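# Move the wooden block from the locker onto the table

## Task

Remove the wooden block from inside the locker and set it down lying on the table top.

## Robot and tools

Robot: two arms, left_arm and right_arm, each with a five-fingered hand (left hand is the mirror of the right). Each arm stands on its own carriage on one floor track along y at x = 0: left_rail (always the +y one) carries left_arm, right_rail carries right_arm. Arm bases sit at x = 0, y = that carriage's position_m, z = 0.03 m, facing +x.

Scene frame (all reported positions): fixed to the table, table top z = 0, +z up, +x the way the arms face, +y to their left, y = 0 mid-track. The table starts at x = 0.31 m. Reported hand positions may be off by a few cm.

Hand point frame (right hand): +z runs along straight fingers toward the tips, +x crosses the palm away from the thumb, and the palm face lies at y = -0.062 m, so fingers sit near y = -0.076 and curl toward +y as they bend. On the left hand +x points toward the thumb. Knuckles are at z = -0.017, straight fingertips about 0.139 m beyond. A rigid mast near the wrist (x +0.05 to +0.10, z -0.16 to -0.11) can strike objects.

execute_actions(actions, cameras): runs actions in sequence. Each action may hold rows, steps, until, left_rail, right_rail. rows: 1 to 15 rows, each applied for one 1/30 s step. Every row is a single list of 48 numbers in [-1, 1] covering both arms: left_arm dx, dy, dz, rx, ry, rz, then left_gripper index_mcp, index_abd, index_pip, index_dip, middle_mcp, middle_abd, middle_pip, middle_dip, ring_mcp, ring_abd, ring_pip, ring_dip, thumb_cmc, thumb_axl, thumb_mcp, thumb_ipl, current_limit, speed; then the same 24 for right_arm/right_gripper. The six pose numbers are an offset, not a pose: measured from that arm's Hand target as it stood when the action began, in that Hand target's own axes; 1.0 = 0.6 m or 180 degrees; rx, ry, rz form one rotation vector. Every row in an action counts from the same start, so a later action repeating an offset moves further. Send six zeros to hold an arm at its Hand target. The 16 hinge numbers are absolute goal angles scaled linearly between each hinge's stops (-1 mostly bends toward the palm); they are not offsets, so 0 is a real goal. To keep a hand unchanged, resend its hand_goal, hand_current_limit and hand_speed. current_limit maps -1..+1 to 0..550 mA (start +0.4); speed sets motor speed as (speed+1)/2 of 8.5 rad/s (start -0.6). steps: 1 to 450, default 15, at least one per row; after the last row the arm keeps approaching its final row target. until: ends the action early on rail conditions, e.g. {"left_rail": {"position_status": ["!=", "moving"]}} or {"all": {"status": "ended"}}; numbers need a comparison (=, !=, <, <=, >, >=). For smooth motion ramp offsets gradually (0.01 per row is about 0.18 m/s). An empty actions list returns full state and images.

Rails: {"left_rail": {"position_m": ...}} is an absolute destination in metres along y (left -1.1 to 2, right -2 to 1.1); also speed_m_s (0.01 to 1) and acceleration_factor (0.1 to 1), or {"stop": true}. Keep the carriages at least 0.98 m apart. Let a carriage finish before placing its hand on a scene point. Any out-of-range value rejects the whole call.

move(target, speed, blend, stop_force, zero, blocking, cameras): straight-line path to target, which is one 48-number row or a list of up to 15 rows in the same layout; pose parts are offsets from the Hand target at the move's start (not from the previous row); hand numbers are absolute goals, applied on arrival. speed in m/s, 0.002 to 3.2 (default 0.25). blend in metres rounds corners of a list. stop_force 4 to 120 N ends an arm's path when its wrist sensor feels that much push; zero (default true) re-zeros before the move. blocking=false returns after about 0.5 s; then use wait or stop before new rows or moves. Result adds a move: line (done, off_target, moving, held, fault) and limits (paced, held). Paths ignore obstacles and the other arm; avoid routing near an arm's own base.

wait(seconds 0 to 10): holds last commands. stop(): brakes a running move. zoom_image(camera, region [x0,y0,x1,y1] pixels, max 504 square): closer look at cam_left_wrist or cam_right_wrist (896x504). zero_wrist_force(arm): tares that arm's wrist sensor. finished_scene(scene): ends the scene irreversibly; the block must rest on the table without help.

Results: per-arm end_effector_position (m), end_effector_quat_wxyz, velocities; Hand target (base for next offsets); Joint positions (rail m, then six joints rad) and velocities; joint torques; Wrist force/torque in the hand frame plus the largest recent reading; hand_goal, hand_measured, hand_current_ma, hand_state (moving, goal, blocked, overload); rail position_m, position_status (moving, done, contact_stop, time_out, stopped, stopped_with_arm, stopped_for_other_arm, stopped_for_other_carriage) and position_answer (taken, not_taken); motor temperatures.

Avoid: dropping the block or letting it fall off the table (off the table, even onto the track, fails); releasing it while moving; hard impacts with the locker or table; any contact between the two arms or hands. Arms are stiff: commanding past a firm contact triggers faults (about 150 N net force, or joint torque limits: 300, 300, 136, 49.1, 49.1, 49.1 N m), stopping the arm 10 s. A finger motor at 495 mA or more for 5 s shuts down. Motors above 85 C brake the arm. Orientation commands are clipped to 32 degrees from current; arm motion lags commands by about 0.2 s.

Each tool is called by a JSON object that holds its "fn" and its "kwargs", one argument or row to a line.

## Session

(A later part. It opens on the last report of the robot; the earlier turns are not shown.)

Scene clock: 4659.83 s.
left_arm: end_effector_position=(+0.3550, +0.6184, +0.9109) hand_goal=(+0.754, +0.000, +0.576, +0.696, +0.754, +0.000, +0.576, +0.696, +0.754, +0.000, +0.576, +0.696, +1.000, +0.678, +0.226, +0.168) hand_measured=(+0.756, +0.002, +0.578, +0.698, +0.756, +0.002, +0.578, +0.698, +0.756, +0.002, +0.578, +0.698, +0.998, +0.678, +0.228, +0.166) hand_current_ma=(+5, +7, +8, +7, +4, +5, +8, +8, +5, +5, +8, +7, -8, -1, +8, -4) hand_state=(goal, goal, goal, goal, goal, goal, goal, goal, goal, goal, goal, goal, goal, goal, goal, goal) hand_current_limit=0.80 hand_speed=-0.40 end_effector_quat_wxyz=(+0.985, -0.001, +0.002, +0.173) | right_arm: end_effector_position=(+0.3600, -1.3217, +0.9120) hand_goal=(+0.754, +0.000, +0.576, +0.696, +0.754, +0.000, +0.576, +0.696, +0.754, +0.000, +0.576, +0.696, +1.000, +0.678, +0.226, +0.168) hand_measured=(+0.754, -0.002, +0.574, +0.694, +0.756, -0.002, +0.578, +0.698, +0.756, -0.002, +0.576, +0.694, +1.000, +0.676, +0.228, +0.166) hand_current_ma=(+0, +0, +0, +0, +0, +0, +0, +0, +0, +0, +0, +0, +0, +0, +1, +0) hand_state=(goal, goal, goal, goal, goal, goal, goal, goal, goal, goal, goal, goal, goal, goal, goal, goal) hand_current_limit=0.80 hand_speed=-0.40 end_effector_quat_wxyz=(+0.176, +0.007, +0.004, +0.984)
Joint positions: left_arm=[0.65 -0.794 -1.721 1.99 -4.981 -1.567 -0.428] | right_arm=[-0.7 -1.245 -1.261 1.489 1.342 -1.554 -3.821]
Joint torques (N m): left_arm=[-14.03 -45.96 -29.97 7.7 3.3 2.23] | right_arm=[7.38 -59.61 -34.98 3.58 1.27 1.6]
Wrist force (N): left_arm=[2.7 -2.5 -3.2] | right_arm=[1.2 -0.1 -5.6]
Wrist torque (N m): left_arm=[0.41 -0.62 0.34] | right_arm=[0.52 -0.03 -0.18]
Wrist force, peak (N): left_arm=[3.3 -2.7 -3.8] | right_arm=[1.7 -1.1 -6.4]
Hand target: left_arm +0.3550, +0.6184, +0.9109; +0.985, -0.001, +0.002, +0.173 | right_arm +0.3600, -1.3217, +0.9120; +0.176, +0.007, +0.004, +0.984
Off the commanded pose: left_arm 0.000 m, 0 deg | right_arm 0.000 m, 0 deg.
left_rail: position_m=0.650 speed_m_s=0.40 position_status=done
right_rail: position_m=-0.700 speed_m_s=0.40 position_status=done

{"fn": "move", "kwargs": {
  "target": [0,0,0,0,0,0, 0.754,0,0.576,0.696,0.754,0,0.576,0.696,0.754,0,0.576,0.696,1,0.678,0.226,0.168,0.8,-0.4, 0,0,0,0,0,0.5556, 0.754,0,0.576,0.696,0.754,0,0.576,0.696,0.754,0,0.576,0.696,0.714,0.678,0.226,0.168,0.8,-0.4],
  "speed": 0.5
}}

{"fn": "move", "kwargs": {
  "target": [0,0,0,0,0,0, 0.754,0,0.576,0.696,0.754,0,0.576,0.696,0.754,0,0.576,0.696,1,0.678,0.226,0.168,0.8,-0.4, 0,0,0,0,0,0.5556, 0.754,0,0.576,0.696,0.754,0,0.576,0.696,0.754,0,0.576,0.696,0.714,0.678,0.226,0.168,0.8,-0.4],
  "speed": 0.5
}}

{"fn": "move", "kwargs": {
  "target": [0,0,0,0,0,0, 0.754,0,0.576,0.696,0.754,0,0.576,0.696,0.754,0,0.576,0.696,1,0.678,0.226,0.168,0.8,-0.4, 0,0,0,0,0.5,0, 0.754,0,0.576,0.696,0.754,0,0.576,0.696,0.754,0,0.576,0.696,0.714,0.678,0.226,0.168,0.8,-0.4],
  "speed": 0.5
}}

Scene clock: 4686.30 s.
left_arm: end_effector_position=(+0.3550, +0.6184, +0.9109) hand_goal=(+0.754, +0.000, +0.576, +0.696, +0.754, +0.000, +0.576, +0.696, +0.754, +0.000, +0.576, +0.696, +1.000, +0.678, +0.226, +0.168) hand_measured=(+0.756, +0.002, +0.578, +0.698, +0.756, +0.002, +0.578, +0.698, +0.756, +0.002, +0.578, +0.698, +0.998, +0.678, +0.228, +0.166) hand_current_ma=(+5, +7, +8, +7, +4, +5, +8, +8, +5, +5, +8, +7, -8, -1, +8, -4) hand_state=(goal, goal, goal, goal, goal, goal, goal, goal, goal, goal, goal, goal, goal, goal, goal, goal) hand_current_limit=0.80 hand_speed=-0.40 end_effector_quat_wxyz=(+0.985, -0.001, +0.002, +0.173) | right_arm: end_effector_position=(+0.3600, -1.3218, +0.9120) hand_goal=(+0.754, +0.000, +0.576, +0.696, +0.754, +0.000, +0.576, +0.696, +0.754, +0.000, +0.576, +0.696, +0.714, +0.678, +0.226, +0.168) hand_measured=(+0.754, -0.002, +0.574, +0.694, +0.756, -0.002, +0.578, +0.698, +0.756, -0.002, +0.576, +0.694, +0.716, +0.676, +0.228, +0.166) hand_current_ma=(+0, +0, +0, +0, +0, +0, +0, +0, +0, +0, +0, +0, +0, +0, +1, +0) hand_state=(goal, goal, goal, goal, goal, goal, goal, goal, goal, goal, goal, goal, goal, goal, goal, goal) hand_current_limit=0.80 hand_speed=-0.40 end_effector_quat_wxyz=(+0.641, -0.008, +0.003, -0.768)
Joint positions: left_arm=[0.65 -0.794 -1.721 1.99 -4.981 -1.567 -0.428] | right_arm=[-0.7 -1.425 -1.199 1.401 1.366 -1.555 -1.897]
Joint torques (N m): left_arm=[-14.51 -45.11 -29.97 7.4 3.61 2.11] | right_arm=[-9.94 -54.16 -52.88 5.79 1.35 2.12]
Wrist force (N): left_arm=[3.0 -2.4 -3.3] | right_arm=[0.9 -0.1 -5.5]
Wrist torque (N m): left_arm=[0.42 -0.65 0.34] | right_arm=[0.43 0.02 -0.27]
Wrist force, peak (N): left_arm=[2.8 -2.9 -4.2] | right_arm=[1.4 -0.6 -6.2]
Hand target: left_arm +0.3550, +0.6184, +0.9109; +0.985, -0.001, +0.002, +0.173 | right_arm +0.3600, -1.3218, +0.9120; +0.641, -0.008, +0.003, -0.768
Off the commanded pose: left_arm 0.000 m, 0 deg | right_arm 0.000 m, 0 deg.
left_rail: position_m=0.650 speed_m_s=0.40 position_status=done
right_rail: position_m=-0.700 speed_m_s=0.40 position_status=done
move: done

Scene clock: 4689.00 s.
left_arm: end_effector_position=(+0.3550, +0.6184, +0.9109) hand_goal=(+0.754, +0.000, +0.576, +0.696, +0.754, +0.000, +0.576, +0.696, +0.754, +0.000, +0.576, +0.696, +1.000, +0.678, +0.226, +0.168) hand_measured=(+0.756, +0.002, +0.578, +0.698, +0.756, +0.002, +0.578, +0.698, +0.756, +0.002, +0.578, +0.698, +0.998, +0.678, +0.228, +0.166) hand_current_ma=(+5, +7, +8, +7, +4, +5, +8, +8, +5, +5, +8, +7, -8, -1, +8, -4) hand_state=(goal, goal, goal, goal, goal, goal, goal, goal, goal, goal, goal, goal, goal, goal, goal, goal) hand_current_limit=0.80 hand_speed=-0.40 end_effector_quat_wxyz=(+0.985, -0.001, +0.002, +0.173) | right_arm: end_effector_position=(+0.3600, -1.3218, +0.9120) hand_goal=(+0.754, +0.000, +0.576, +0.696, +0.754, +0.000, +0.576, +0.696, +0.754, +0.000, +0.576, +0.696, +0.714, +0.678, +0.226, +0.168) hand_measured=(+0.754, -0.002, +0.574, +0.694, +0.756, -0.002, +0.578, +0.698, +0.756, -0.002, +0.576, +0.694, +0.716, +0.676, +0.228, +0.166) hand_current_ma=(+0, +0, +0, +0, +0, +0, +0, +0, +0, +0, +0, +0, +0, +0, +1, +0) hand_state=(goal, goal, goal, goal, goal, goal, goal, goal, goal, goal, goal, goal, goal, goal, goal, goal) hand_current_limit=0.80 hand_speed=-0.40 end_effector_quat_wxyz=(+1.000, -0.003, +0.008, -0.003)
Joint positions: left_arm=[0.65 -0.794 -1.721 1.99 -4.981 -1.567 -0.428] | right_arm=[-0.7 -1.299 -0.992 1.093 1.468 -1.555 -0.278]
Joint torques (N m): left_arm=[-13.49 -43.7 -29.93 7.4 3.27 2.17] | right_arm=[12.24 -70.28 -51.92 1.52 1.56 1.26]
Wrist force (N): left_arm=[3.0 -2.5 -3.4] | right_arm=[1.0 0.3 -5.5]
Wrist torque (N m): left_arm=[0.42 -0.65 0.36] | right_arm=[0.47 0.01 -0.28]
Wrist force, peak (N): left_arm=[3.0 -3.1 -3.5] | right_arm=[1.5 0.3 -6.1]
Hand target: left_arm +0.3550, +0.6184, +0.9109; +0.985, -0.001, +0.002, +0.173 | right_arm +0.3600, -1.3218, +0.9120; +1.000, -0.003, +0.008, -0.003
Off the commanded pose: left_arm 0.000 m, 0 deg | right_arm 0.000 m, 0 deg.
left_rail: position_m=0.650 speed_m_s=0.40 position_status=done
right_rail: position_m=-0.700 speed_m_s=0.40 position_status=done
move: done

Scene clock: 4691.83 s.
left_arm: end_effector_position=(+0.3550, +0.6184, +0.9109) hand_goal=(+0.754, +0.000, +0.576, +0.696, +0.754, +0.000, +0.576, +0.696, +0.754, +0.000, +0.576, +0.696, +1.000, +0.678, +0.226, +0.168) hand_measured=(+0.756, +0.002, +0.578, +0.698, +0.756, +0.002, +0.578, +0.698, +0.756, +0.002, +0.578, +0.698, +0.998, +0.678, +0.228, +0.166) hand_current_ma=(+5, +7, +8, +7, +4, +5, +8, +8, +5, +5, +8, +7, -8, -1, +8, -4) hand_state=(goal, goal, goal, goal, goal, goal, goal, goal, goal, goal, goal, goal, goal, goal, goal, goal) hand_current_limit=0.80 hand_speed=-0.40 end_effector_quat_wxyz=(+0.985, -0.001, +0.002, +0.173) | right_arm: end_effector_position=(+0.3610, -1.3220, +0.9120) hand_goal=(+0.754, +0.000, +0.576, +0.696, +0.754, +0.000, +0.576, +0.696, +0.754, +0.000, +0.576, +0.696, +0.714, +0.678, +0.226, +0.168) hand_measured=(+0.754, -0.002, +0.574, +0.694, +0.756, -0.002, +0.578, +0.698, +0.756, -0.002, +0.576, +0.694, +0.716, +0.676, +0.228, +0.168) hand_current_ma=(+0, +0, +0, +0, +0, +0, +0, +0, +0, +0, +0, +0, +0, +0, +1, +0) hand_state=(goal, goal, goal, goal, goal, goal, goal, goal, goal, goal, goal, goal, goal, goal, goal, goal) hand_current_limit=0.80 hand_speed=-0.40 end_effector_quat_wxyz=(+0.716, +0.026, +0.697, -0.032)
Joint positions: left_arm=[0.65 -0.794 -1.721 1.99 -4.981 -1.567 -0.428] | right_arm=[-0.7 -1.666 -1.184 0.901 1.38 -0.031 0.467]
Joint torques (N m): left_arm=[-14.51 -44.14 -29.8 7.52 3.25 1.9] | right_arm=[11.36 -73.75 -51.28 0.45 -4.02 1.53]
Wrist force (N): left_arm=[2.9 -2.4 -3.6] | right_arm=[3.1 0.4 -2.6]
Wrist torque (N m): left_arm=[0.45 -0.64 0.34] | right_arm=[0.22 0.00 0.09]
Wrist force, peak (N): left_arm=[3.0 -3.0 -3.9] | right_arm=[2.6 -0.1 -5.2]
Hand target: left_arm +0.3550, +0.6184, +0.9109; +0.985, -0.001, +0.002, +0.173 | right_arm +0.3600, -1.3218, +0.9120; +0.702, +0.000, +0.712, -0.004
Off the commanded pose: left_arm 0.000 m, 0 deg | right_arm 0.001 m, 5 deg.
left_rail: position_m=0.650 speed_m_s=0.40 position_status=done
right_rail: position_m=-0.700 speed_m_s=0.40 position_status=done
move: off_target (right_arm)

{"fn": "move", "kwargs": {
  "target": [0,0,0,0,0,0, 0.754,0,0.576,0.696,0.754,0,0.576,0.696,0.754,0,0.576,0.696,1,0.678,0.226,0.168,0.8,-0.4, 0.215,0.36,0.4625,0,-0.004,0, 0.41,0,0.293,-0.299,0.41,0,0.293,-0.299,0.85,0,0.576,0.696,-0.571,0.678,0.337,-0.374,0.8,-0.4],
  "speed": 0.2,
  "cameras": ["cam_right_wrist"]
}}

Scene clock: 4705.70 s.
left_arm: end_effector_position=(+0.3550, +0.6184, +0.9109) hand_goal=(+0.754, +0.000, +0.576, +0.696, +0.754, +0.000, +0.576, +0.696, +0.754, +0.000, +0.576, +0.696, +1.000, +0.678, +0.226, +0.168) hand_measured=(+0.756, +0.002, +0.578, +0.698, +0.756, +0.002, +0.578, +0.698, +0.756, +0.002, +0.578, +0.698, +0.998, +0.678, +0.228, +0.166) hand_current_ma=(+5, +7, +8, +7, +4, +5, +8, +8, +5, +5, +8, +7, -8, -1, +8, -4) hand_state=(goal, goal, goal, goal, goal, goal, goal, goal, goal, goal, goal, goal, goal, goal, goal, goal) hand_current_limit=0.80 hand_speed=-0.40 end_effector_quat_wxyz=(+0.985, -0.001, +0.002, +0.173) | right_arm: end_effector_position=(+0.6366, -1.1079, +0.7775) hand_goal=(+0.410, +0.000, +0.294, -0.298, +0.410, +0.000, +0.294, -0.298, +0.850, +0.000, +0.576, +0.696, -0.570, +0.678, +0.338, -0.374) hand_measured=(+0.412, -0.002, +0.296, -0.296, +0.412, -0.002, +0.296, -0.296, +0.848, -0.002, +0.576, +0.694, -0.578, +0.676, +0.336, -0.372) hand_current_ma=(+0, +0, +0, +0, +0, +0, +0, +0, +0, +0, +0, +0, -3, +0, +0, +0) hand_state=(goal, goal, goal, goal, goal, goal, goal, goal, goal, goal, goal, goal, goal, goal, goal, goal) hand_current_limit=0.80 hand_speed=-0.40 end_effector_quat_wxyz=(+0.706, +0.000, +0.708, -0.004)
Joint positions: left_arm=[0.65 -0.794 -1.721 1.99 -4.981 -1.567 -0.428] | right_arm=[-0.7 -1.182 -1.514 1.42 0.102 0.394 1.558]
Joint torques (N m): left_arm=[-12.25 -43.44 -29.81 7.49 3.41 2.14] | right_arm=[11.46 -53.06 -36.21 -3.24 1.65 1.7]
Wrist force (N): left_arm=[3.2 -2.5 -3.6] | right_arm=[3.0 0.0 -3.5]
Wrist torque (N m): left_arm=[0.43 -0.67 0.37] | right_arm=[0.26 0.00 -0.08]
Wrist force, peak (N): left_arm=[3.2 -2.6 -3.9] | right_arm=[4.3 0.4 -2.1]
Hand target: left_arm +0.3550, +0.6184, +0.9109; +0.985, -0.001, +0.002, +0.173 | right_arm +0.6366, -1.1079, +0.7775; +0.706, +0.000, +0.708, -0.004
Off the commanded pose: left_arm 0.000 m, 0 deg | right_arm 0.000 m, 0 deg.
left_rail: position_m=0.650 speed_m_s=0.40 position_status=done
right_rail: position_m=-0.700 speed_m_s=0.40 position_status=done
move: done
camera_calibration:
cam_right_wrist: T_world_to_cam=[[0.0674348, 0.618552, 0.782845, 0.0720524], [-0.724798, -0.508841, 0.464488, -0.510017], [0.685654, -0.598726, 0.414012, -1.29436], [0, 0, 0, 1]] pos_world=[0.512966, -1.07905, 0.716372]
Images, in order (width x height): cam_right_wrist 896x504.

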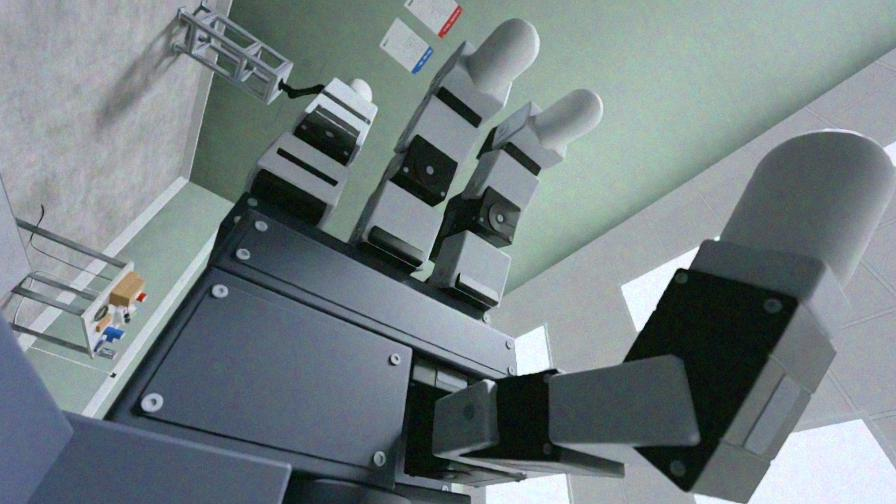

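{"fn": "move", "kwargs": {
  "target": [0,0,0,0,0,0, 0.754,0,0.576,0.696,0.754,0,0.576,0.696,0.754,0,0.576,0.696,1,0.678,0.226,0.168,0.8,-0.4, -0.009,0.27,0.0015,0,0,0, 0.41,0,0.293,-0.299,0.41,0,0.293,-0.299,0.85,0,0.576,0.696,-0.571,0.678,0.337,-0.374,0.8,-0.4],
  "speed": 0.08,
  "stop_force": 8,
  "cameras": ["cam_right_wrist"]
}}

Scene clock: 4720.13 s.
left_arm: end_effector_position=(+0.3550, +0.6184, +0.9109) hand_goal=(+0.754, +0.000, +0.576, +0.696, +0.754, +0.000, +0.576, +0.696, +0.754, +0.000, +0.576, +0.696, +1.000, +0.678, +0.226, +0.168) hand_measured=(+0.756, +0.002, +0.578, +0.698, +0.756, +0.002, +0.578, +0.698, +0.756, +0.002, +0.578, +0.698, +0.998, +0.678, +0.228, +0.166) hand_current_ma=(+5, +7, +8, +7, +4, +5, +8, +8, +5, +5, +8, +7, -8, -1, +8, -4) hand_state=(goal, goal, goal, goal, goal, goal, goal, goal, goal, goal, goal, goal, goal, goal, goal, goal) hand_current_limit=0.80 hand_speed=-0.40 end_effector_quat_wxyz=(+0.985, -0.001, +0.002, +0.173) | right_arm: end_effector_position=(+0.6383, -0.9459, +0.7820) hand_goal=(+0.410, +0.000, +0.294, -0.298, +0.410, +0.000, +0.294, -0.298, +0.850, +0.000, +0.576, +0.696, -0.570, +0.678, +0.338, -0.374) hand_measured=(+0.412, -0.002, +0.296, -0.296, +0.412, -0.002, +0.296, -0.296, +0.848, -0.002, +0.576, +0.694, -0.578, +0.676, +0.336, -0.372) hand_current_ma=(+0, +0, +0, +0, +0, +0, +0, +0, +0, +0, +0, +0, -3, +0, +0, +0) hand_state=(goal, goal, goal, goal, goal, goal, goal, goal, goal, goal, goal, goal, goal, goal, goal, goal) hand_current_limit=0.80 hand_speed=-0.40 end_effector_quat_wxyz=(+0.706, +0.000, +0.708, -0.004)
Joint positions: left_arm=[0.65 -0.794 -1.721 1.99 -4.981 -1.567 -0.428] | right_arm=[-0.7 -1.048 -1.712 1.602 0.116 0.528 1.56]
Joint torques (N m): left_arm=[-13.08 -42.62 -30.17 7.25 3.49 2.03] | right_arm=[11.11 -37.92 -37.57 0.24 1.6 2.01]
Wrist force (N): left_arm=[3.0 -2.4 -3.2] | right_arm=[3.4 0.0 -2.7]
Wrist torque (N m): left_arm=[0.42 -0.65 0.34] | right_arm=[0.25 0.00 -0.05]
Wrist force, peak (N): left_arm=[3.1 -2.8 -4.0] | right_arm=[3.9 0.5 -3.4]
Hand target: left_arm +0.3550, +0.6184, +0.9109; +0.985, -0.001, +0.002, +0.173 | right_arm +0.6383, -0.9459, +0.7820; +0.706, +0.000, +0.708, -0.004
Off the commanded pose: left_arm 0.000 m, 0 deg | right_arm 0.000 m, 0 deg.
left_rail: position_m=0.650 speed_m_s=0.40 position_status=done
right_rail: position_m=-0.700 speed_m_s=0.40 position_status=done
move: done
camera_calibration:
cam_right_wrist: T_world_to_cam=[[0.0672558, 0.618514, 0.78289, -0.0318273], [-0.725006, -0.508775, 0.464235, -0.428041], [0.685451, -0.598823, 0.414209, -1.20046], [0, 0, 0, 1]] pos_world=[0.514665, -0.916955, 0.720871]
Images, in order (width x height): cam_right_wrist 896x504.

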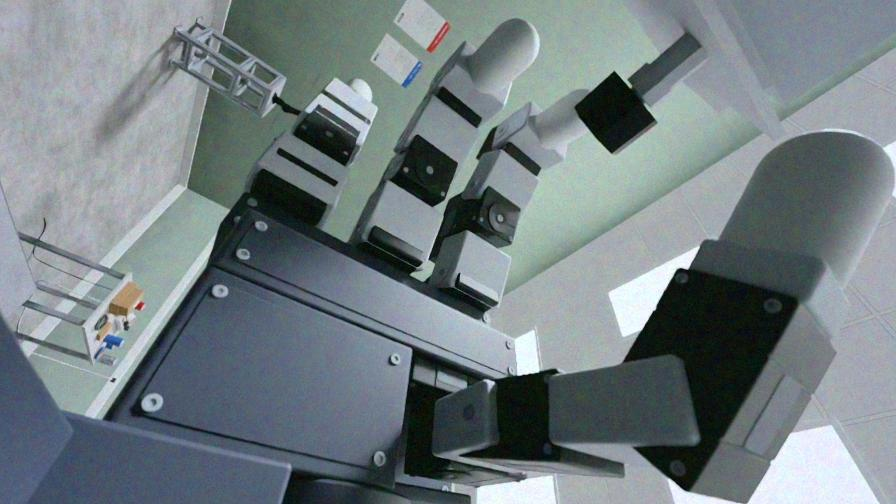

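{"fn": "zoom_image", "kwargs": {
  "camera": "cam_right_wrist",
  "region": [540, 0, 800, 180]
}}

Scaled by 1.938.

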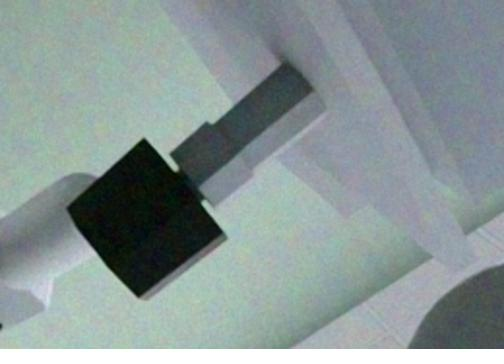

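{"fn": "execute_actions", "kwargs": {
  "actions": [
    {"rows":[[0,0,0,0,0,0, 0.754,0,0.576,0.696,0.754,0,0.576,0.696,0.754,0,0.576,0.696,1,0.678,0.226,0.168,0.8,-0.4, 0,0,0,0,0,0, 0.137,0,0.293,-0.299,0.137,0,0.293,-0.299,0.85,0,0.576,0.696,-0.571,0.678,0.056,-0.374,0.8,-0.7]],"steps":45},
    {"rows":[[0,0,0,0,0,0, 0.754,0,0.576,0.696,0.754,0,0.576,0.696,0.754,0,0.576,0.696,1,0.678,0.226,0.168,0.8,-0.4, 0,0,0,0,0,0, -0.03,0,0.27,-0.33,-0.03,0,0.27,-0.33,0.85,0,0.576,0.696,-0.571,0.678,-0.08,-0.40,0.8,-0.7]],"steps":45}
  ],
  "cameras": ["cam_right_wrist"]
}}

Scene clock: 4739.13 s.
left_arm: end_effector_position=(+0.3550, +0.6184, +0.9109) hand_goal=(+0.754, +0.000, +0.576, +0.696, +0.754, +0.000, +0.576, +0.696, +0.754, +0.000, +0.576, +0.696, +1.000, +0.678, +0.226, +0.168) hand_measured=(+0.756, +0.002, +0.578, +0.698, +0.756, +0.002, +0.578, +0.698, +0.756, +0.002, +0.578, +0.698, +0.998, +0.678, +0.228, +0.166) hand_current_ma=(+5, +7, +8, +7, +4, +5, +8, +8, +5, +5, +8, +7, -8, -1, +8, -4) hand_state=(goal, goal, goal, goal, goal, goal, goal, goal, goal, goal, goal, goal, goal, goal, goal, goal) hand_current_limit=0.80 hand_speed=-0.40 end_effector_quat_wxyz=(+0.985, -0.001, +0.002, +0.173) | right_arm: end_effector_position=(+0.6383, -0.9459, +0.7820) hand_goal=(-0.030, +0.000, +0.270, -0.330, -0.030, +0.000, +0.270, -0.330, +0.850, +0.000, +0.576, +0.696, -0.570, +0.678, -0.080, -0.400) hand_measured=(+0.090, +0.006, +0.294, -0.322, -0.028, -0.002, +0.272, -0.328, +0.848, -0.002, +0.576, +0.694, -0.578, +0.676, +0.020, -0.386) hand_current_ma=(+310, +1, +19, +3, +0, +0, +0, +0, +0, +0, +0, +0, -3, +0, +320, +13) hand_state=(blocked, goal, blocked, goal, goal, goal, goal, goal, goal, goal, goal, goal, goal, goal, blocked, goal) hand_current_limit=0.80 hand_speed=-0.70 end_effector_quat_wxyz=(+0.706, +0.000, +0.708, -0.004)
Joint positions: left_arm=[0.65 -0.794 -1.721 1.99 -4.981 -1.567 -0.428] | right_arm=[-0.7 -1.048 -1.712 1.602 0.116 0.528 1.56]
Joint torques (N m): left_arm=[-13.08 -43.26 -30.49 7.2 3.15 1.91] | right_arm=[10.34 -35.41 -38.15 -0.22 0.07 0.99]
Wrist force (N): left_arm=[3.2 -2.5 -3.3] | right_arm=[1.8 -1.1 -5.5]
Wrist torque (N m): left_arm=[0.41 -0.68 0.37] | right_arm=[0.21 -0.04 -0.02]
Wrist force, peak (N): left_arm=[3.3 -2.9 -3.9] | right_arm=[2.8 -1.0 -5.5]
Hand target: left_arm +0.3550, +0.6184, +0.9109; +0.985, -0.001, +0.002, +0.173 | right_arm +0.6383, -0.9459, +0.7820; +0.706, +0.000, +0.708, -0.004
Off the commanded pose: left_arm 0.000 m, 0 deg | right_arm 0.000 m, 0 deg.
left_rail: position_m=0.650 speed_m_s=0.40 position_status=done
right_rail: position_m=-0.700 speed_m_s=0.40 position_status=done
camera_calibration:
cam_right_wrist: T_world_to_cam=[[0.0672558, 0.618514, 0.78289, -0.0318273], [-0.725006, -0.508775, 0.464235, -0.428041], [0.685451, -0.598823, 0.414209, -1.20046], [0, 0, 0, 1]] pos_world=[0.514665, -0.916955, 0.720871]
Images, in order (width x height): cam_right_wrist 896x504.

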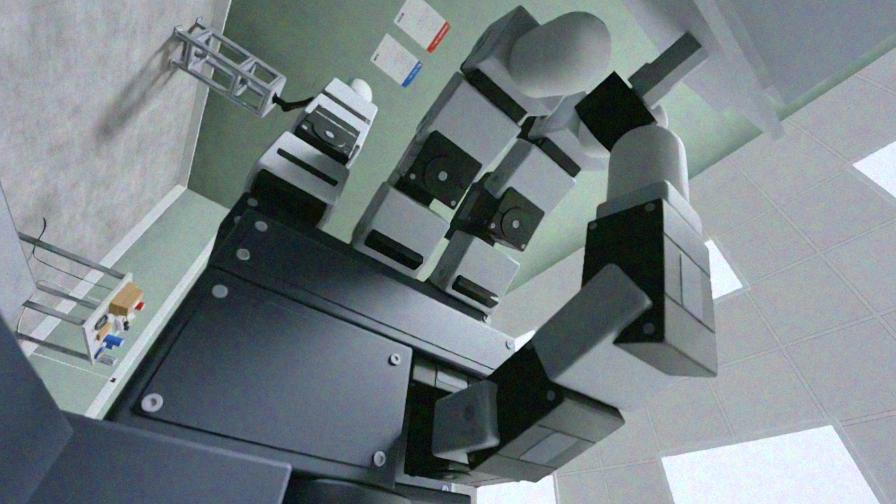

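{"fn": "execute_actions", "kwargs": {
  "actions": [
    {"rows":[[0,0,0,0,0,0, 0.754,0,0.576,0.696,0.754,0,0.576,0.696,0.754,0,0.576,0.696,1,0.678,0.226,0.168,0.8,-0.4, 0,0,0,0,0,0, -0.25,0,0.23,-0.36,0.3,0,0.293,-0.299,0.85,0,0.576,0.696,-0.571,0.678,-0.28,-0.43,0.78,-0.7]],"steps":45}
  ]
}}

{"fn": "move", "kwargs": {
  "target": [0,0,0,0,0,0, 0.754,0,0.576,0.696,0.754,0,0.576,0.696,0.754,0,0.576,0.696,1,0.678,0.226,0.168,0.8,-0.4, 0,-0.03,0,0,0,0, -0.25,0,0.23,-0.36,0.3,0,0.293,-0.299,0.85,0,0.576,0.696,-0.571,0.678,-0.28,-0.43,0.78,-0.7],
  "speed": 0.01,
  "stop_force": 30,
  "cameras": ["cam_right_wrist"]
}}

Scene clock: 4758.27 s.
left_arm: end_effector_position=(+0.3550, +0.6184, +0.9109) hand_goal=(+0.754, +0.000, +0.576, +0.696, +0.754, +0.000, +0.576, +0.696, +0.754, +0.000, +0.576, +0.696, +1.000, +0.678, +0.226, +0.168) hand_measured=(+0.756, +0.002, +0.578, +0.698, +0.756, +0.002, +0.578, +0.698, +0.756, +0.002, +0.578, +0.698, +0.998, +0.678, +0.228, +0.166) hand_current_ma=(+5, +7, +8, +7, +4, +5, +8, +8, +5, +5, +8, +7, -8, -1, +8, -4) hand_state=(goal, goal, goal, goal, goal, goal, goal, goal, goal, goal, goal, goal, goal, goal, goal, goal) hand_current_limit=0.80 hand_speed=-0.40 end_effector_quat_wxyz=(+0.985, -0.001, +0.002, +0.173) | right_arm: end_effector_position=(+0.6383, -0.9459, +0.7820) hand_goal=(-0.250, +0.000, +0.230, -0.360, +0.300, +0.000, +0.294, -0.298, +0.850, +0.000, +0.576, +0.696, -0.570, +0.678, -0.280, -0.430) hand_measured=(+0.088, +0.006, +0.294, -0.328, +0.298, -0.002, +0.292, -0.300, +0.848, -0.002, +0.576, +0.694, -0.578, +0.676, +0.018, -0.386) hand_current_ma=(+490, +1, +98, +29, +0, +0, +0, +0, +0, +0, +0, +0, -3, +0, +489, +83) hand_state=(blocked, goal, blocked, blocked, goal, goal, goal, goal, goal, goal, goal, goal, goal, goal, blocked, blocked) hand_current_limit=0.78 hand_speed=-0.70 end_effector_quat_wxyz=(+0.706, +0.000, +0.708, -0.004)
Joint positions: left_arm=[0.65 -0.794 -1.721 1.99 -4.981 -1.567 -0.428] | right_arm=[-0.7 -1.048 -1.712 1.602 0.116 0.528 1.56]
Joint torques (N m): left_arm=[-12.42 -43.05 -30.42 7.25 3.21 2.12] | right_arm=[7.77 -29.9 -38.97 -0.99 -0.49 -0.9]
Wrist force (N): left_arm=[3.0 -2.7 -3.4] | right_arm=[2.2 1.6 -4.4]
Wrist torque (N m): left_arm=[0.39 -0.65 0.35] | right_arm=[0.23 0.01 -0.06]
Wrist force, peak (N): left_arm=[3.5 -2.8 -3.4] | right_arm=[2.8 -1.3 -5.4]
Hand target: left_arm +0.3550, +0.6184, +0.9109; +0.985, -0.001, +0.002, +0.173 | right_arm +0.6383, -0.9459, +0.7820; +0.706, +0.000, +0.708, -0.004
Off the commanded pose: left_arm 0.000 m, 0 deg | right_arm 0.000 m, 0 deg.
left_rail: position_m=0.650 speed_m_s=0.40 position_status=done
right_rail: position_m=-0.700 speed_m_s=0.40 position_status=done

Scene clock: 4761.07 s.
left_arm: end_effector_position=(+0.3550, +0.6184, +0.9109) hand_goal=(+0.754, +0.000, +0.576, +0.696, +0.754, +0.000, +0.576, +0.696, +0.754, +0.000, +0.576, +0.696, +1.000, +0.678, +0.226, +0.168) hand_measured=(+0.756, +0.002, +0.578, +0.698, +0.756, +0.002, +0.578, +0.698, +0.756, +0.002, +0.578, +0.698, +0.998, +0.678, +0.228, +0.166) hand_current_ma=(+5, +7, +8, +7, +4, +5, +8, +8, +5, +5, +8, +7, -8, -1, +8, -4) hand_state=(goal, goal, goal, goal, goal, goal, goal, goal, goal, goal, goal, goal, goal, goal, goal, goal) hand_current_limit=0.80 hand_speed=-0.40 end_effector_quat_wxyz=(+0.985, -0.001, +0.002, +0.173) | right_arm: end_effector_position=(+0.6382, -0.9639, +0.7821) hand_goal=(-0.250, +0.000, +0.230, -0.360, +0.300, +0.000, +0.294, -0.298, +0.850, +0.000, +0.576, +0.696, -0.570, +0.678, -0.280, -0.430) hand_measured=(-0.076, +0.016, +0.262, -0.358, +0.298, -0.002, +0.292, -0.300, +0.848, -0.002, +0.576, +0.694, -0.578, +0.672, -0.268, -0.446) hand_current_ma=(+490, +7, +30, +0, +0, +0, +0, +0, +0, +0, +0, +0, -3, -2, +8, -16) hand_state=(blocked, goal, blocked, goal, goal, goal, goal, goal, goal, goal, goal, goal, goal, goal, goal, goal) hand_current_limit=0.78 hand_speed=-0.70 end_effector_quat_wxyz=(+0.706, +0.000, +0.708, -0.004)
Joint positions: left_arm=[0.65 -0.794 -1.721 1.99 -4.981 -1.567 -0.428] | right_arm=[-0.7 -1.066 -1.692 1.584 0.113 0.51 1.56]
Joint torques (N m): left_arm=[-10.51 -43.63 -29.97 7.31 3.57 1.96] | right_arm=[-10.13 -19.05 -57.67 -3.79 -2.11 -2.04]
Wrist force (N): left_arm=[2.9 -2.6 -3.0] | right_arm=[3.4 0.0 -2.8]
Wrist torque (N m): left_arm=[0.38 -0.63 0.35] | right_arm=[0.26 -0.03 -0.03]
Wrist force, peak (N): left_arm=[3.4 -2.4 -3.8] | right_arm=[-2.3 4.6 -3.0]
Hand target: left_arm +0.3550, +0.6184, +0.9109; +0.985, -0.001, +0.002, +0.173 | right_arm +0.6382, -0.9639, +0.7821; +0.706, +0.000, +0.708, -0.004
Off the commanded pose: left_arm 0.000 m, 0 deg | right_arm 0.000 m, 0 deg.
left_rail: position_m=0.650 speed_m_s=0.40 position_status=done
right_rail: position_m=-0.700 speed_m_s=0.40 position_status=done
move: done
camera_calibration:
cam_right_wrist: T_world_to_cam=[[0.0672558, 0.618514, 0.78289, -0.0207656], [-0.725006, -0.508775, 0.464235, -0.437318], [0.685451, -0.598823, 0.414209, -1.21121], [0, 0, 0, 1]] pos_world=[0.514565, -0.934955, 0.720971]
Images, in order (width x height): cam_right_wrist 896x504.

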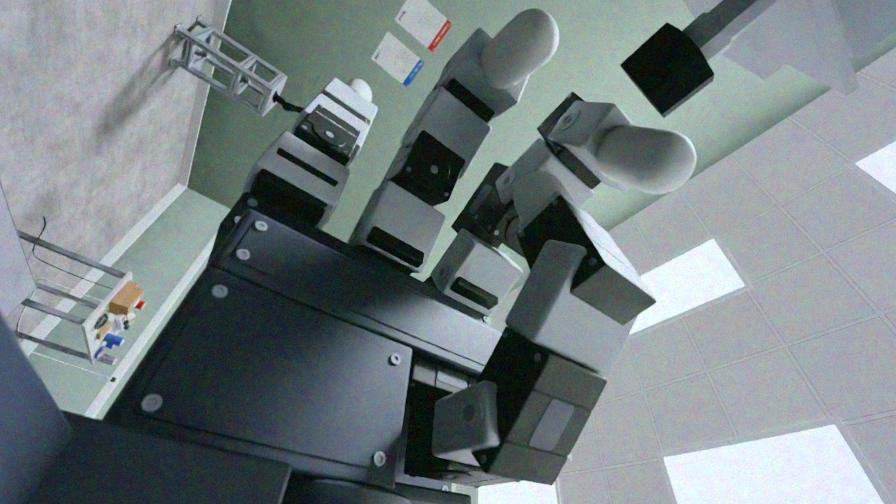

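{"fn": "move", "kwargs": {
  "target": [
    [0,0,0,0,0,0, 0.754,0,0.576,0.696,0.754,0,0.576,0.696,0.754,0,0.576,0.696,1,0.678,0.226,0.168,0.8,-0.4, 0.025,-0.02,0,0,0,0, 0.41,0,0.374,-0.33,0.5,0,0.293,-0.299,0.85,0,0.576,0.696,-0.571,0.678,0.315,-0.323,0.78,-0.4]
  ],
  "speed": 0.05
}}

{"fn": "move", "kwargs": {
  "target": [0,0,0,0,0,0, 0.754,0,0.576,0.696,0.754,0,0.576,0.696,0.754,0,0.576,0.696,1,0.678,0.226,0.168,0.8,-0.4, 0,0.0748,0,0,0,0, 0.41,0,0.374,-0.33,0.5,0,0.293,-0.299,0.85,0,0.576,0.696,-0.571,0.678,0.315,-0.323,0.78,-0.4],
  "speed": 0.05,
  "stop_force": 8
}}

{"fn": "execute_actions", "kwargs": {
  "actions": [
    {"rows":[[0,0,0,0,0,0, 0.754,0,0.576,0.696,0.754,0,0.576,0.696,0.754,0,0.576,0.696,1,0.678,0.226,0.168,0.8,-0.4, 0,0,0,0,0,0, 0.137,0,0.374,-0.33,0.5,0,0.293,-0.299,0.85,0,0.576,0.696,-0.571,0.678,0.011,-0.323,0.78,-0.7]],"steps":50}
  ],
  "cameras": ["cam_right_wrist"]
}}

Scene clock: 4792.97 s.
left_arm: end_effector_position=(+0.3550, +0.6184, +0.9109) hand_goal=(+0.754, +0.000, +0.576, +0.696, +0.754, +0.000, +0.576, +0.696, +0.754, +0.000, +0.576, +0.696, +1.000, +0.678, +0.226, +0.168) hand_measured=(+0.756, +0.002, +0.578, +0.698, +0.756, +0.002, +0.578, +0.698, +0.756, +0.002, +0.578, +0.698, +0.998, +0.678, +0.228, +0.166) hand_current_ma=(+5, +7, +8, +7, +4, +5, +8, +8, +5, +5, +8, +7, -8, -1, +8, -4) hand_state=(goal, goal, goal, goal, goal, goal, goal, goal, goal, goal, goal, goal, goal, goal, goal, goal) hand_current_limit=0.80 hand_speed=-0.40 end_effector_quat_wxyz=(+0.985, -0.001, +0.002, +0.173) | right_arm: end_effector_position=(+0.6381, -0.9758, +0.7673) hand_goal=(+0.410, +0.000, +0.374, -0.330, +0.500, +0.000, +0.294, -0.298, +0.850, +0.000, +0.576, +0.696, -0.570, +0.678, +0.316, -0.322) hand_measured=(+0.408, -0.002, +0.372, -0.332, +0.498, -0.002, +0.292, -0.300, +0.848, -0.002, +0.576, +0.694, -0.584, +0.676, +0.314, -0.324) hand_current_ma=(+0, +0, +0, +0, +0, +0, +0, +0, +0, +0, +0, +0, -7, -1, +0, +0) hand_state=(goal, goal, goal, goal, goal, goal, goal, goal, goal, goal, goal, goal, goal, goal, goal, goal) hand_current_limit=0.78 hand_speed=-0.40 end_effector_quat_wxyz=(+0.706, +0.000, +0.708, -0.004)
Joint positions: left_arm=[0.65 -0.794 -1.721 1.99 -4.981 -1.567 -0.428] | right_arm=[-0.7 -1.078 -1.68 1.6 0.086 0.498 1.56]
Joint torques (N m): left_arm=[-11.61 -42.14 -30.13 7.5 3.39 2.01] | right_arm=[-13.32 -18.88 -39.85 -3.97 -2.48 2.15]
Wrist force (N): left_arm=[3.3 -2.4 -3.8] | right_arm=[3.6 0.0 -3.1]
Wrist torque (N m): left_arm=[0.46 -0.70 0.38] | right_arm=[0.29 -0.02 0.07]
Wrist force, peak (N): left_arm=[3.2 -2.8 -4.0] | right_arm=[0.3 -2.0 -4.8]
Hand target: left_arm +0.3550, +0.6184, +0.9109; +0.985, -0.001, +0.002, +0.173 | right_arm +0.6381, -0.9760, +0.7672; +0.706, +0.000, +0.708, -0.004
Off the commanded pose: left_arm 0.000 m, 0 deg | right_arm 0.000 m, 0 deg.
left_rail: position_m=0.650 speed_m_s=0.40 position_status=done
right_rail: position_m=-0.700 speed_m_s=0.40 position_status=done
move: done

Scene clock: 4795.07 s.
left_arm: end_effector_position=(+0.3550, +0.6184, +0.9109) hand_goal=(+0.754, +0.000, +0.576, +0.696, +0.754, +0.000, +0.576, +0.696, +0.754, +0.000, +0.576, +0.696, +1.000, +0.678, +0.226, +0.168) hand_measured=(+0.756, +0.002, +0.578, +0.698, +0.756, +0.002, +0.578, +0.698, +0.756, +0.002, +0.578, +0.698, +0.998, +0.678, +0.228, +0.166) hand_current_ma=(+5, +7, +8, +7, +4, +5, +8, +8, +5, +5, +8, +7, -8, -1, +8, -4) hand_state=(goal, goal, goal, goal, goal, goal, goal, goal, goal, goal, goal, goal, goal, goal, goal, goal) hand_current_limit=0.80 hand_speed=-0.40 end_effector_quat_wxyz=(+0.985, -0.001, +0.002, +0.173) | right_arm: end_effector_position=(+0.6383, -0.9311, +0.7669) hand_goal=(+0.410, +0.000, +0.374, -0.330, +0.500, +0.000, +0.294, -0.298, +0.850, +0.000, +0.576, +0.696, -0.570, +0.678, +0.316, -0.322) hand_measured=(+0.408, -0.002, +0.372, -0.332, +0.498, -0.002, +0.292, -0.300, +0.848, -0.002, +0.576, +0.694, -0.584, +0.676, +0.314, -0.324) hand_current_ma=(+0, +0, +0, +0, +0, +0, +0, +0, +0, +0, +0, +0, -7, -1, +0, +0) hand_state=(goal, goal, goal, goal, goal, goal, goal, goal, goal, goal, goal, goal, goal, goal, goal, goal) hand_current_limit=0.78 hand_speed=-0.40 end_effector_quat_wxyz=(+0.706, +0.000, +0.708, -0.004)
Joint positions: left_arm=[0.65 -0.794 -1.721 1.99 -4.981 -1.567 -0.428] | right_arm=[-0.7 -1.032 -1.731 1.644 0.092 0.544 1.561]
Joint torques (N m): left_arm=[-11.53 -42.11 -30.9 7.17 3.57 1.94] | right_arm=[12.73 -37.05 -38.06 0.27 1.61 1.87]
Wrist force (N): left_arm=[3.4 -2.7 -3.3] | right_arm=[3.5 -0.3 -2.9]
Wrist torque (N m): left_arm=[0.39 -0.70 0.38] | right_arm=[0.20 0.02 -0.04]
Wrist force, peak (N): left_arm=[3.3 -2.7 -3.8] | right_arm=[3.9 -0.5 -3.1]
Hand target: left_arm +0.3550, +0.6184, +0.9109; +0.985, -0.001, +0.002, +0.173 | right_arm +0.6383, -0.9311, +0.7669; +0.706, +0.000, +0.708, -0.004
Off the commanded pose: left_arm 0.000 m, 0 deg | right_arm 0.000 m, 0 deg.
left_rail: position_m=0.650 speed_m_s=0.40 position_status=done
right_rail: position_m=-0.700 speed_m_s=0.40 position_status=done
move: done

Scene clock: 4796.93 s.
left_arm: end_effector_position=(+0.3550, +0.6184, +0.9109) hand_goal=(+0.754, +0.000, +0.576, +0.696, +0.754, +0.000, +0.576, +0.696, +0.754, +0.000, +0.576, +0.696, +1.000, +0.678, +0.226, +0.168) hand_measured=(+0.756, +0.002, +0.578, +0.698, +0.756, +0.002, +0.578, +0.698, +0.756, +0.002, +0.578, +0.698, +0.998, +0.678, +0.228, +0.166) hand_current_ma=(+5, +7, +8, +7, +4, +5, +8, +8, +5, +5, +8, +7, -8, -1, +8, -4) hand_state=(goal, goal, goal, goal, goal, goal, goal, goal, goal, goal, goal, goal, goal, goal, goal, goal) hand_current_limit=0.80 hand_speed=-0.40 end_effector_quat_wxyz=(+0.985, -0.001, +0.002, +0.173) | right_arm: end_effector_position=(+0.6383, -0.9311, +0.7669) hand_goal=(+0.138, +0.000, +0.374, -0.330, +0.500, +0.000, +0.294, -0.298, +0.850, +0.000, +0.576, +0.696, -0.570, +0.678, +0.012, -0.322) hand_measured=(+0.140, -0.002, +0.372, -0.332, +0.498, -0.002, +0.292, -0.300, +0.848, -0.002, +0.576, +0.694, -0.584, +0.676, +0.086, -0.316) hand_current_ma=(+0, +0, +0, +0, +0, +0, +0, +0, +0, +0, +0, +0, -7, -1, +189, +3) hand_state=(goal, goal, goal, goal, goal, goal, goal, goal, goal, goal, goal, goal, goal, goal, blocked, goal) hand_current_limit=0.78 hand_speed=-0.70 end_effector_quat_wxyz=(+0.706, +0.000, +0.708, -0.004)
Joint positions: left_arm=[0.65 -0.794 -1.721 1.99 -4.981 -1.567 -0.428] | right_arm=[-0.7 -1.032 -1.731 1.644 0.092 0.544 1.561]
Joint torques (N m): left_arm=[-10.01 -42.62 -30.65 7.12 3.3 1.84] | right_arm=[10.56 -33.47 -39.17 -0.72 1.39 1.52]
Wrist force (N): left_arm=[3.1 -2.4 -3.1] | right_arm=[3.5 -1.2 -7.7]
Wrist torque (N m): left_arm=[0.40 -0.66 0.36] | right_arm=[0.10 0.01 -0.03]
Wrist force, peak (N): left_arm=[3.3 -2.3 -3.8] | right_arm=[3.8 -2.2 -8.0]
Hand target: left_arm +0.3550, +0.6184, +0.9109; +0.985, -0.001, +0.002, +0.173 | right_arm +0.6383, -0.9311, +0.7669; +0.706, +0.000, +0.708, -0.004
Off the commanded pose: left_arm 0.000 m, 0 deg | right_arm 0.000 m, 0 deg.
left_rail: position_m=0.650 speed_m_s=0.40 position_status=done
right_rail: position_m=-0.700 speed_m_s=0.40 position_status=done
camera_calibration:
cam_right_wrist: T_world_to_cam=[[0.0672558, 0.618514, 0.78289, -0.0290978], [-0.725006, -0.508775, 0.464235, -0.413552], [0.685451, -0.598823, 0.414209, -1.1854], [0, 0, 0, 1]] pos_world=[0.514665, -0.902255, 0.705771]
Images, in order (width x height): cam_right_wrist 896x504.

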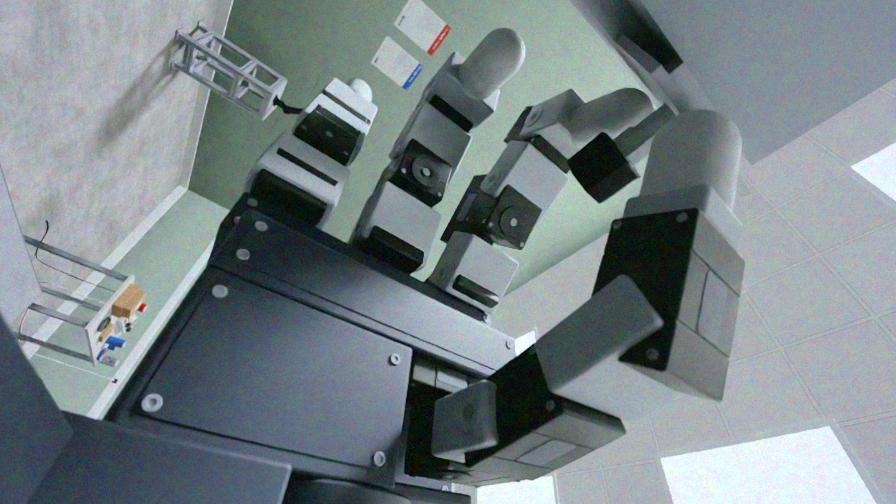

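{"fn": "execute_actions", "kwargs": {
  "actions": [
    {"rows":[[0,0,0,0,0,0, 0.754,0,0.576,0.696,0.754,0,0.576,0.696,0.754,0,0.576,0.696,1,0.678,0.226,0.168,0.8,-0.4, 0,-0.004,0,0,0,0, 0.137,0,0.374,-0.33,0.5,0,0.293,-0.299,0.85,0,0.576,0.696,-0.571,0.678,0.06,-0.323,0.78,-0.7],[0,0,0,0,0,0, 0.754,0,0.576,0.696,0.754,0,0.576,0.696,0.754,0,0.576,0.696,1,0.678,0.226,0.168,0.8,-0.4, 0,-0.0083,0,0,0,0, 0.137,0,0.374,-0.33,0.5,0,0.293,-0.299,0.85,0,0.576,0.696,-0.571,0.678,0.011,-0.323,0.78,-0.7]],"steps":20},
    {"rows":[[0,0,0,0,0,0, 0.754,0,0.576,0.696,0.754,0,0.576,0.696,0.754,0,0.576,0.696,1,0.678,0.226,0.168,0.8,-0.4, 0,0,0,0,0,0, 0.03,0,0.35,-0.33,0.5,0,0.293,-0.299,0.85,0,0.576,0.696,-0.571,0.678,-0.08,-0.323,0.78,-0.7]],"steps":40}
  ],
  "cameras": ["cam_right_wrist"]
}}

{"fn": "zoom_image", "kwargs": {
  "camera": "cam_right_wrist",
  "region": [500, 20, 780, 240]
}}

Scene clock: 4817.40 s.
left_arm: end_effector_position=(+0.3550, +0.6184, +0.9109) hand_goal=(+0.754, +0.000, +0.576, +0.696, +0.754, +0.000, +0.576, +0.696, +0.754, +0.000, +0.576, +0.696, +1.000, +0.678, +0.226, +0.168) hand_measured=(+0.756, +0.002, +0.578, +0.698, +0.756, +0.002, +0.578, +0.698, +0.756, +0.002, +0.578, +0.698, +0.998, +0.678, +0.228, +0.166) hand_current_ma=(+5, +7, +8, +7, +4, +5, +8, +8, +5, +5, +8, +7, -8, -1, +8, -4) hand_state=(goal, goal, goal, goal, goal, goal, goal, goal, goal, goal, goal, goal, goal, goal, goal, goal) hand_current_limit=0.80 hand_speed=-0.40 end_effector_quat_wxyz=(+0.985, -0.001, +0.002, +0.173) | right_arm: end_effector_position=(+0.6383, -0.9361, +0.7669) hand_goal=(+0.030, +0.000, +0.350, -0.330, +0.500, +0.000, +0.294, -0.298, +0.850, +0.000, +0.576, +0.696, -0.570, +0.678, -0.080, -0.322) hand_measured=(+0.110, -0.002, +0.370, -0.324, +0.498, -0.002, +0.292, -0.300, +0.848, -0.002, +0.576, +0.694, -0.584, +0.676, -0.014, -0.312) hand_current_ma=(+156, +0, +13, +2, +0, +0, +0, +0, +0, +0, +0, +0, -7, -1, +157, +7) hand_state=(blocked, goal, blocked, goal, goal, goal, goal, goal, goal, goal, goal, goal, goal, goal, blocked, goal) hand_current_limit=0.78 hand_speed=-0.70 end_effector_quat_wxyz=(+0.706, +0.000, +0.708, -0.004)
Joint positions: left_arm=[0.65 -0.794 -1.721 1.99 -4.981 -1.567 -0.428] | right_arm=[-0.7 -1.037 -1.725 1.639 0.091 0.539 1.561]
Joint torques (N m): left_arm=[-11.1 -41.82 -30.5 7.07 3.35 1.82] | right_arm=[-10.43 -17.29 -57.77 -3.93 -1.74 -1.5]
Wrist force (N): left_arm=[3.2 -2.3 -3.1] | right_arm=[3.8 0.5 -3.8]
Wrist torque (N m): left_arm=[0.42 -0.68 0.37] | right_arm=[0.23 0.02 -0.06]
Wrist force, peak (N): left_arm=[3.0 -2.7 -4.0] | right_arm=[4.0 -2.2 -7.9]
Hand target: left_arm +0.3550, +0.6184, +0.9109; +0.985, -0.001, +0.002, +0.173 | right_arm +0.6383, -0.9361, +0.7669; +0.706, +0.000, +0.708, -0.004
Off the commanded pose: left_arm 0.000 m, 0 deg | right_arm 0.000 m, 0 deg.
left_rail: position_m=0.650 speed_m_s=0.40 position_status=done
right_rail: position_m=-0.700 speed_m_s=0.40 position_status=done
camera_calibration:
cam_right_wrist: T_world_to_cam=[[0.0672558, 0.618514, 0.78289, -0.0260671], [-0.725006, -0.508775, 0.464235, -0.416045], [0.685451, -0.598823, 0.414209, -1.18834], [0, 0, 0, 1]] pos_world=[0.514665, -0.907155, 0.705771]
Images, in order (width x height): cam_right_wrist 896x504.

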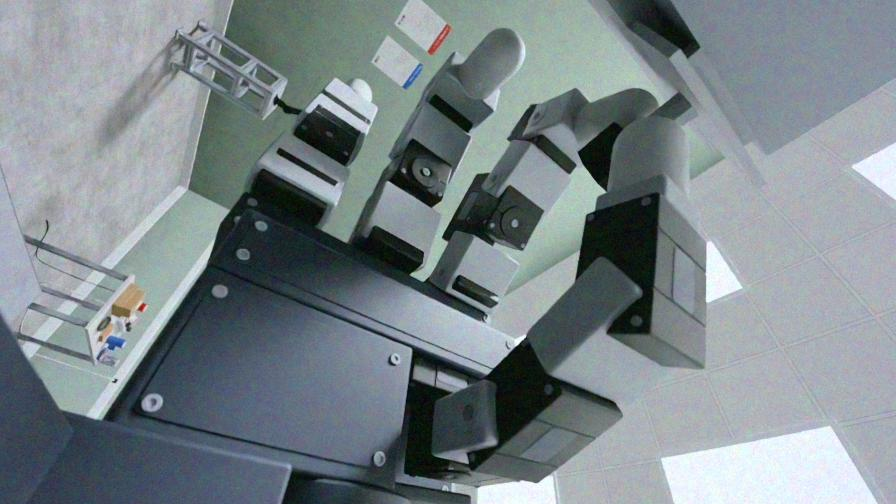

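Scaled by 1.800.

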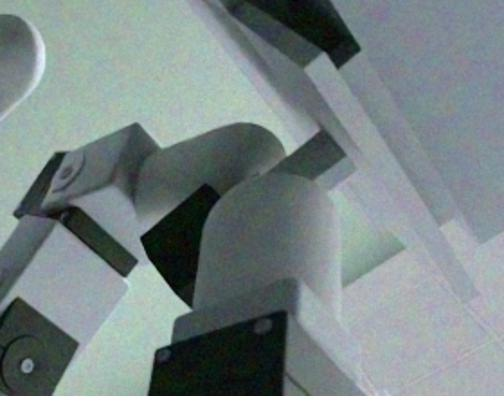

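{"fn": "execute_actions", "kwargs": {
  "actions": [
    {"rows":[[0,0,0,0,0,0, 0.754,0,0.576,0.696,0.754,0,0.576,0.696,0.754,0,0.576,0.696,1,0.678,0.226,0.168,0.8,-0.4, 0,0,0,0,0,0, -0.22,0,0.33,-0.42,0.5,0,0.293,-0.299,0.85,0,0.576,0.696,-0.571,0.678,-0.33,-0.40,0.78,-0.6]],"steps":40}
  ]
}}

{"fn": "move", "kwargs": {
  "target": [0,0,0,0,0,0, 0.754,0,0.576,0.696,0.754,0,0.576,0.696,0.754,0,0.576,0.696,1,0.678,0.226,0.168,0.8,-0.4, 0,-0.02,0,0,0,0, -0.22,0,0.33,-0.42,0.5,0,0.293,-0.299,0.85,0,0.576,0.696,-0.571,0.678,-0.33,-0.40,0.78,-0.6],
  "speed": 0.005,
  "stop_force": 12,
  "cameras": ["cam_right_wrist"]
}}

Scene clock: 4832.80 s.
left_arm: end_effector_position=(+0.3550, +0.6184, +0.9109) hand_goal=(+0.754, +0.000, +0.576, +0.696, +0.754, +0.000, +0.576, +0.696, +0.754, +0.000, +0.576, +0.696, +1.000, +0.678, +0.226, +0.168) hand_measured=(+0.756, +0.002, +0.578, +0.698, +0.756, +0.002, +0.578, +0.698, +0.756, +0.002, +0.578, +0.698, +0.998, +0.678, +0.228, +0.166) hand_current_ma=(+5, +7, +8, +7, +4, +5, +8, +8, +5, +5, +8, +7, -8, -1, +8, -4) hand_state=(goal, goal, goal, goal, goal, goal, goal, goal, goal, goal, goal, goal, goal, goal, goal, goal) hand_current_limit=0.80 hand_speed=-0.40 end_effector_quat_wxyz=(+0.985, -0.001, +0.002, +0.173) | right_arm: end_effector_position=(+0.6383, -0.9361, +0.7669) hand_goal=(-0.220, +0.000, +0.330, -0.420, +0.500, +0.000, +0.294, -0.298, +0.850, +0.000, +0.576, +0.696, -0.570, +0.678, -0.330, -0.400) hand_measured=(+0.100, -0.002, +0.386, -0.348, +0.498, -0.002, +0.292, -0.300, +0.848, -0.002, +0.576, +0.694, -0.608, +0.664, -0.032, -0.346) hand_current_ma=(+490, +0, +79, +120, +0, +0, +0, +0, +0, +0, +0, +0, -43, -11, +489, +122) hand_state=(blocked, goal, blocked, blocked, goal, goal, goal, goal, goal, goal, goal, goal, blocked, goal, blocked, blocked) hand_current_limit=0.78 hand_speed=-0.60 end_effector_quat_wxyz=(+0.706, +0.000, +0.708, -0.004)
Joint positions: left_arm=[0.65 -0.794 -1.721 1.99 -4.981 -1.567 -0.428] | right_arm=[-0.7 -1.037 -1.725 1.639 0.091 0.539 1.561]
Joint torques (N m): left_arm=[-11.23 -42.52 -30.7 7.19 3.18 2.07] | right_arm=[-10.55 -16.7 -57.55 -3.91 2.12 -1.59]
Wrist force (N): left_arm=[3.2 -2.6 -3.6] | right_arm=[5.5 4.2 -2.6]
Wrist torque (N m): left_arm=[0.42 -0.68 0.37] | right_arm=[0.22 0.00 -0.16]
Wrist force, peak (N): left_arm=[3.2 -3.0 -3.9] | right_arm=[5.9 5.5 -2.0]
Hand target: left_arm +0.3550, +0.6184, +0.9109; +0.985, -0.001, +0.002, +0.173 | right_arm +0.6383, -0.9361, +0.7669; +0.706, +0.000, +0.708, -0.004
Off the commanded pose: left_arm 0.000 m, 0 deg | right_arm 0.000 m, 0 deg.
left_rail: position_m=0.650 speed_m_s=0.40 position_status=done
right_rail: position_m=-0.700 speed_m_s=0.40 position_status=done

Scene clock: 4836.13 s.
left_arm: end_effector_position=(+0.3550, +0.6184, +0.9109) hand_goal=(+0.754, +0.000, +0.576, +0.696, +0.754, +0.000, +0.576, +0.696, +0.754, +0.000, +0.576, +0.696, +1.000, +0.678, +0.226, +0.168) hand_measured=(+0.756, +0.002, +0.578, +0.698, +0.756, +0.002, +0.578, +0.698, +0.756, +0.002, +0.578, +0.698, +0.998, +0.678, +0.228, +0.166) hand_current_ma=(+5, +7, +8, +7, +4, +5, +8, +8, +5, +5, +8, +7, -8, -1, +8, -4) hand_state=(goal, goal, goal, goal, goal, goal, goal, goal, goal, goal, goal, goal, goal, goal, goal, goal) hand_current_limit=0.80 hand_speed=-0.40 end_effector_quat_wxyz=(+0.985, -0.001, +0.002, +0.173) | right_arm: end_effector_position=(+0.6383, -0.9481, +0.7670) hand_goal=(-0.220, +0.000, +0.330, -0.420, +0.500, +0.000, +0.294, -0.298, +0.850, +0.000, +0.576, +0.696, -0.570, +0.678, -0.330, -0.400) hand_measured=(+0.086, -0.002, +0.420, -0.348, +0.498, -0.002, +0.292, -0.300, +0.848, -0.002, +0.576, +0.694, -0.588, +0.668, -0.328, -0.398) hand_current_ma=(+490, +0, +171, +120, +0, +0, +0, +0, +0, +0, +0, +0, -12, -6, +1, +1) hand_state=(blocked, goal, blocked, blocked, goal, goal, goal, goal, goal, goal, goal, goal, goal, goal, goal, goal) hand_current_limit=0.78 hand_speed=-0.60 end_effector_quat_wxyz=(+0.706, +0.000, +0.708, -0.004)
Joint positions: left_arm=[0.65 -0.794 -1.721 1.99 -4.981 -1.567 -0.428] | right_arm=[-0.7 -1.05 -1.712 1.628 0.09 0.526 1.56]
Joint torques (N m): left_arm=[-11.05 -41.54 -30.64 6.99 3.26 1.82] | right_arm=[-14.3 -17.33 -57.24 -3.9 -1.82 -1.59]
Wrist force (N): left_arm=[3.4 -2.8 -2.9] | right_arm=[4.1 3.7 3.8]
Wrist torque (N m): left_arm=[0.34 -0.69 0.39] | right_arm=[0.36 0.15 -0.11]
Wrist force, peak (N): left_arm=[3.4 -2.6 -3.7] | right_arm=[5.5 9.9 -1.4]
Hand target: left_arm +0.3550, +0.6184, +0.9109; +0.985, -0.001, +0.002, +0.173 | right_arm +0.6383, -0.9481, +0.7670; +0.706, +0.000, +0.708, -0.004
Off the commanded pose: left_arm 0.000 m, 0 deg | right_arm 0.000 m, 0 deg.
left_rail: position_m=0.650 speed_m_s=0.40 position_status=done
right_rail: position_m=-0.700 speed_m_s=0.40 position_status=done
move: done
camera_calibration:
cam_right_wrist: T_world_to_cam=[[0.0672558, 0.618514, 0.78289, -0.0187232], [-0.725006, -0.508775, 0.464235, -0.422197], [0.685451, -0.598823, 0.414209, -1.19557], [0, 0, 0, 1]] pos_world=[0.514665, -0.919155, 0.705871]
Images, in order (width x height): cam_right_wrist 896x504.

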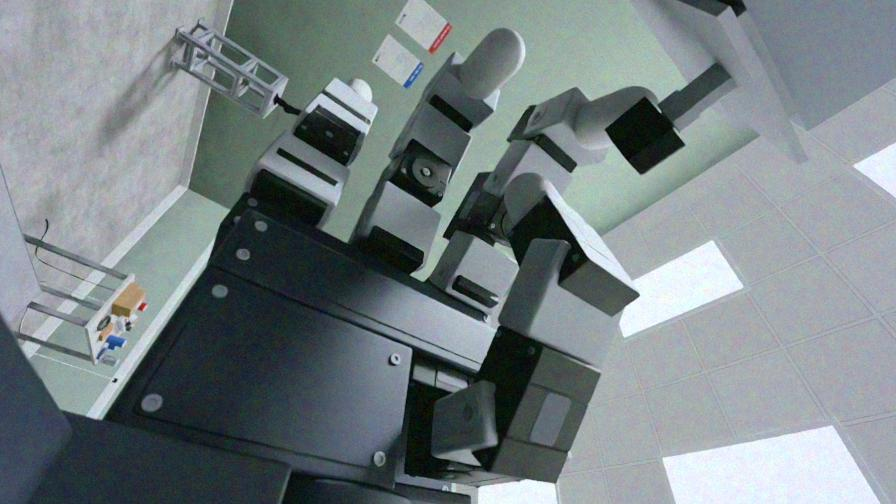

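{"fn": "zoom_image", "kwargs": {
  "camera": "cam_right_wrist",
  "region": [560, 40, 800, 220]
}}

Scaled by 2.100.

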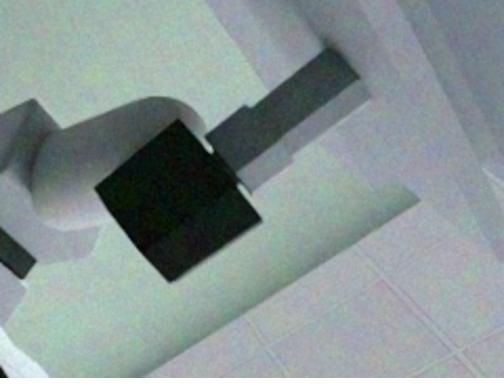

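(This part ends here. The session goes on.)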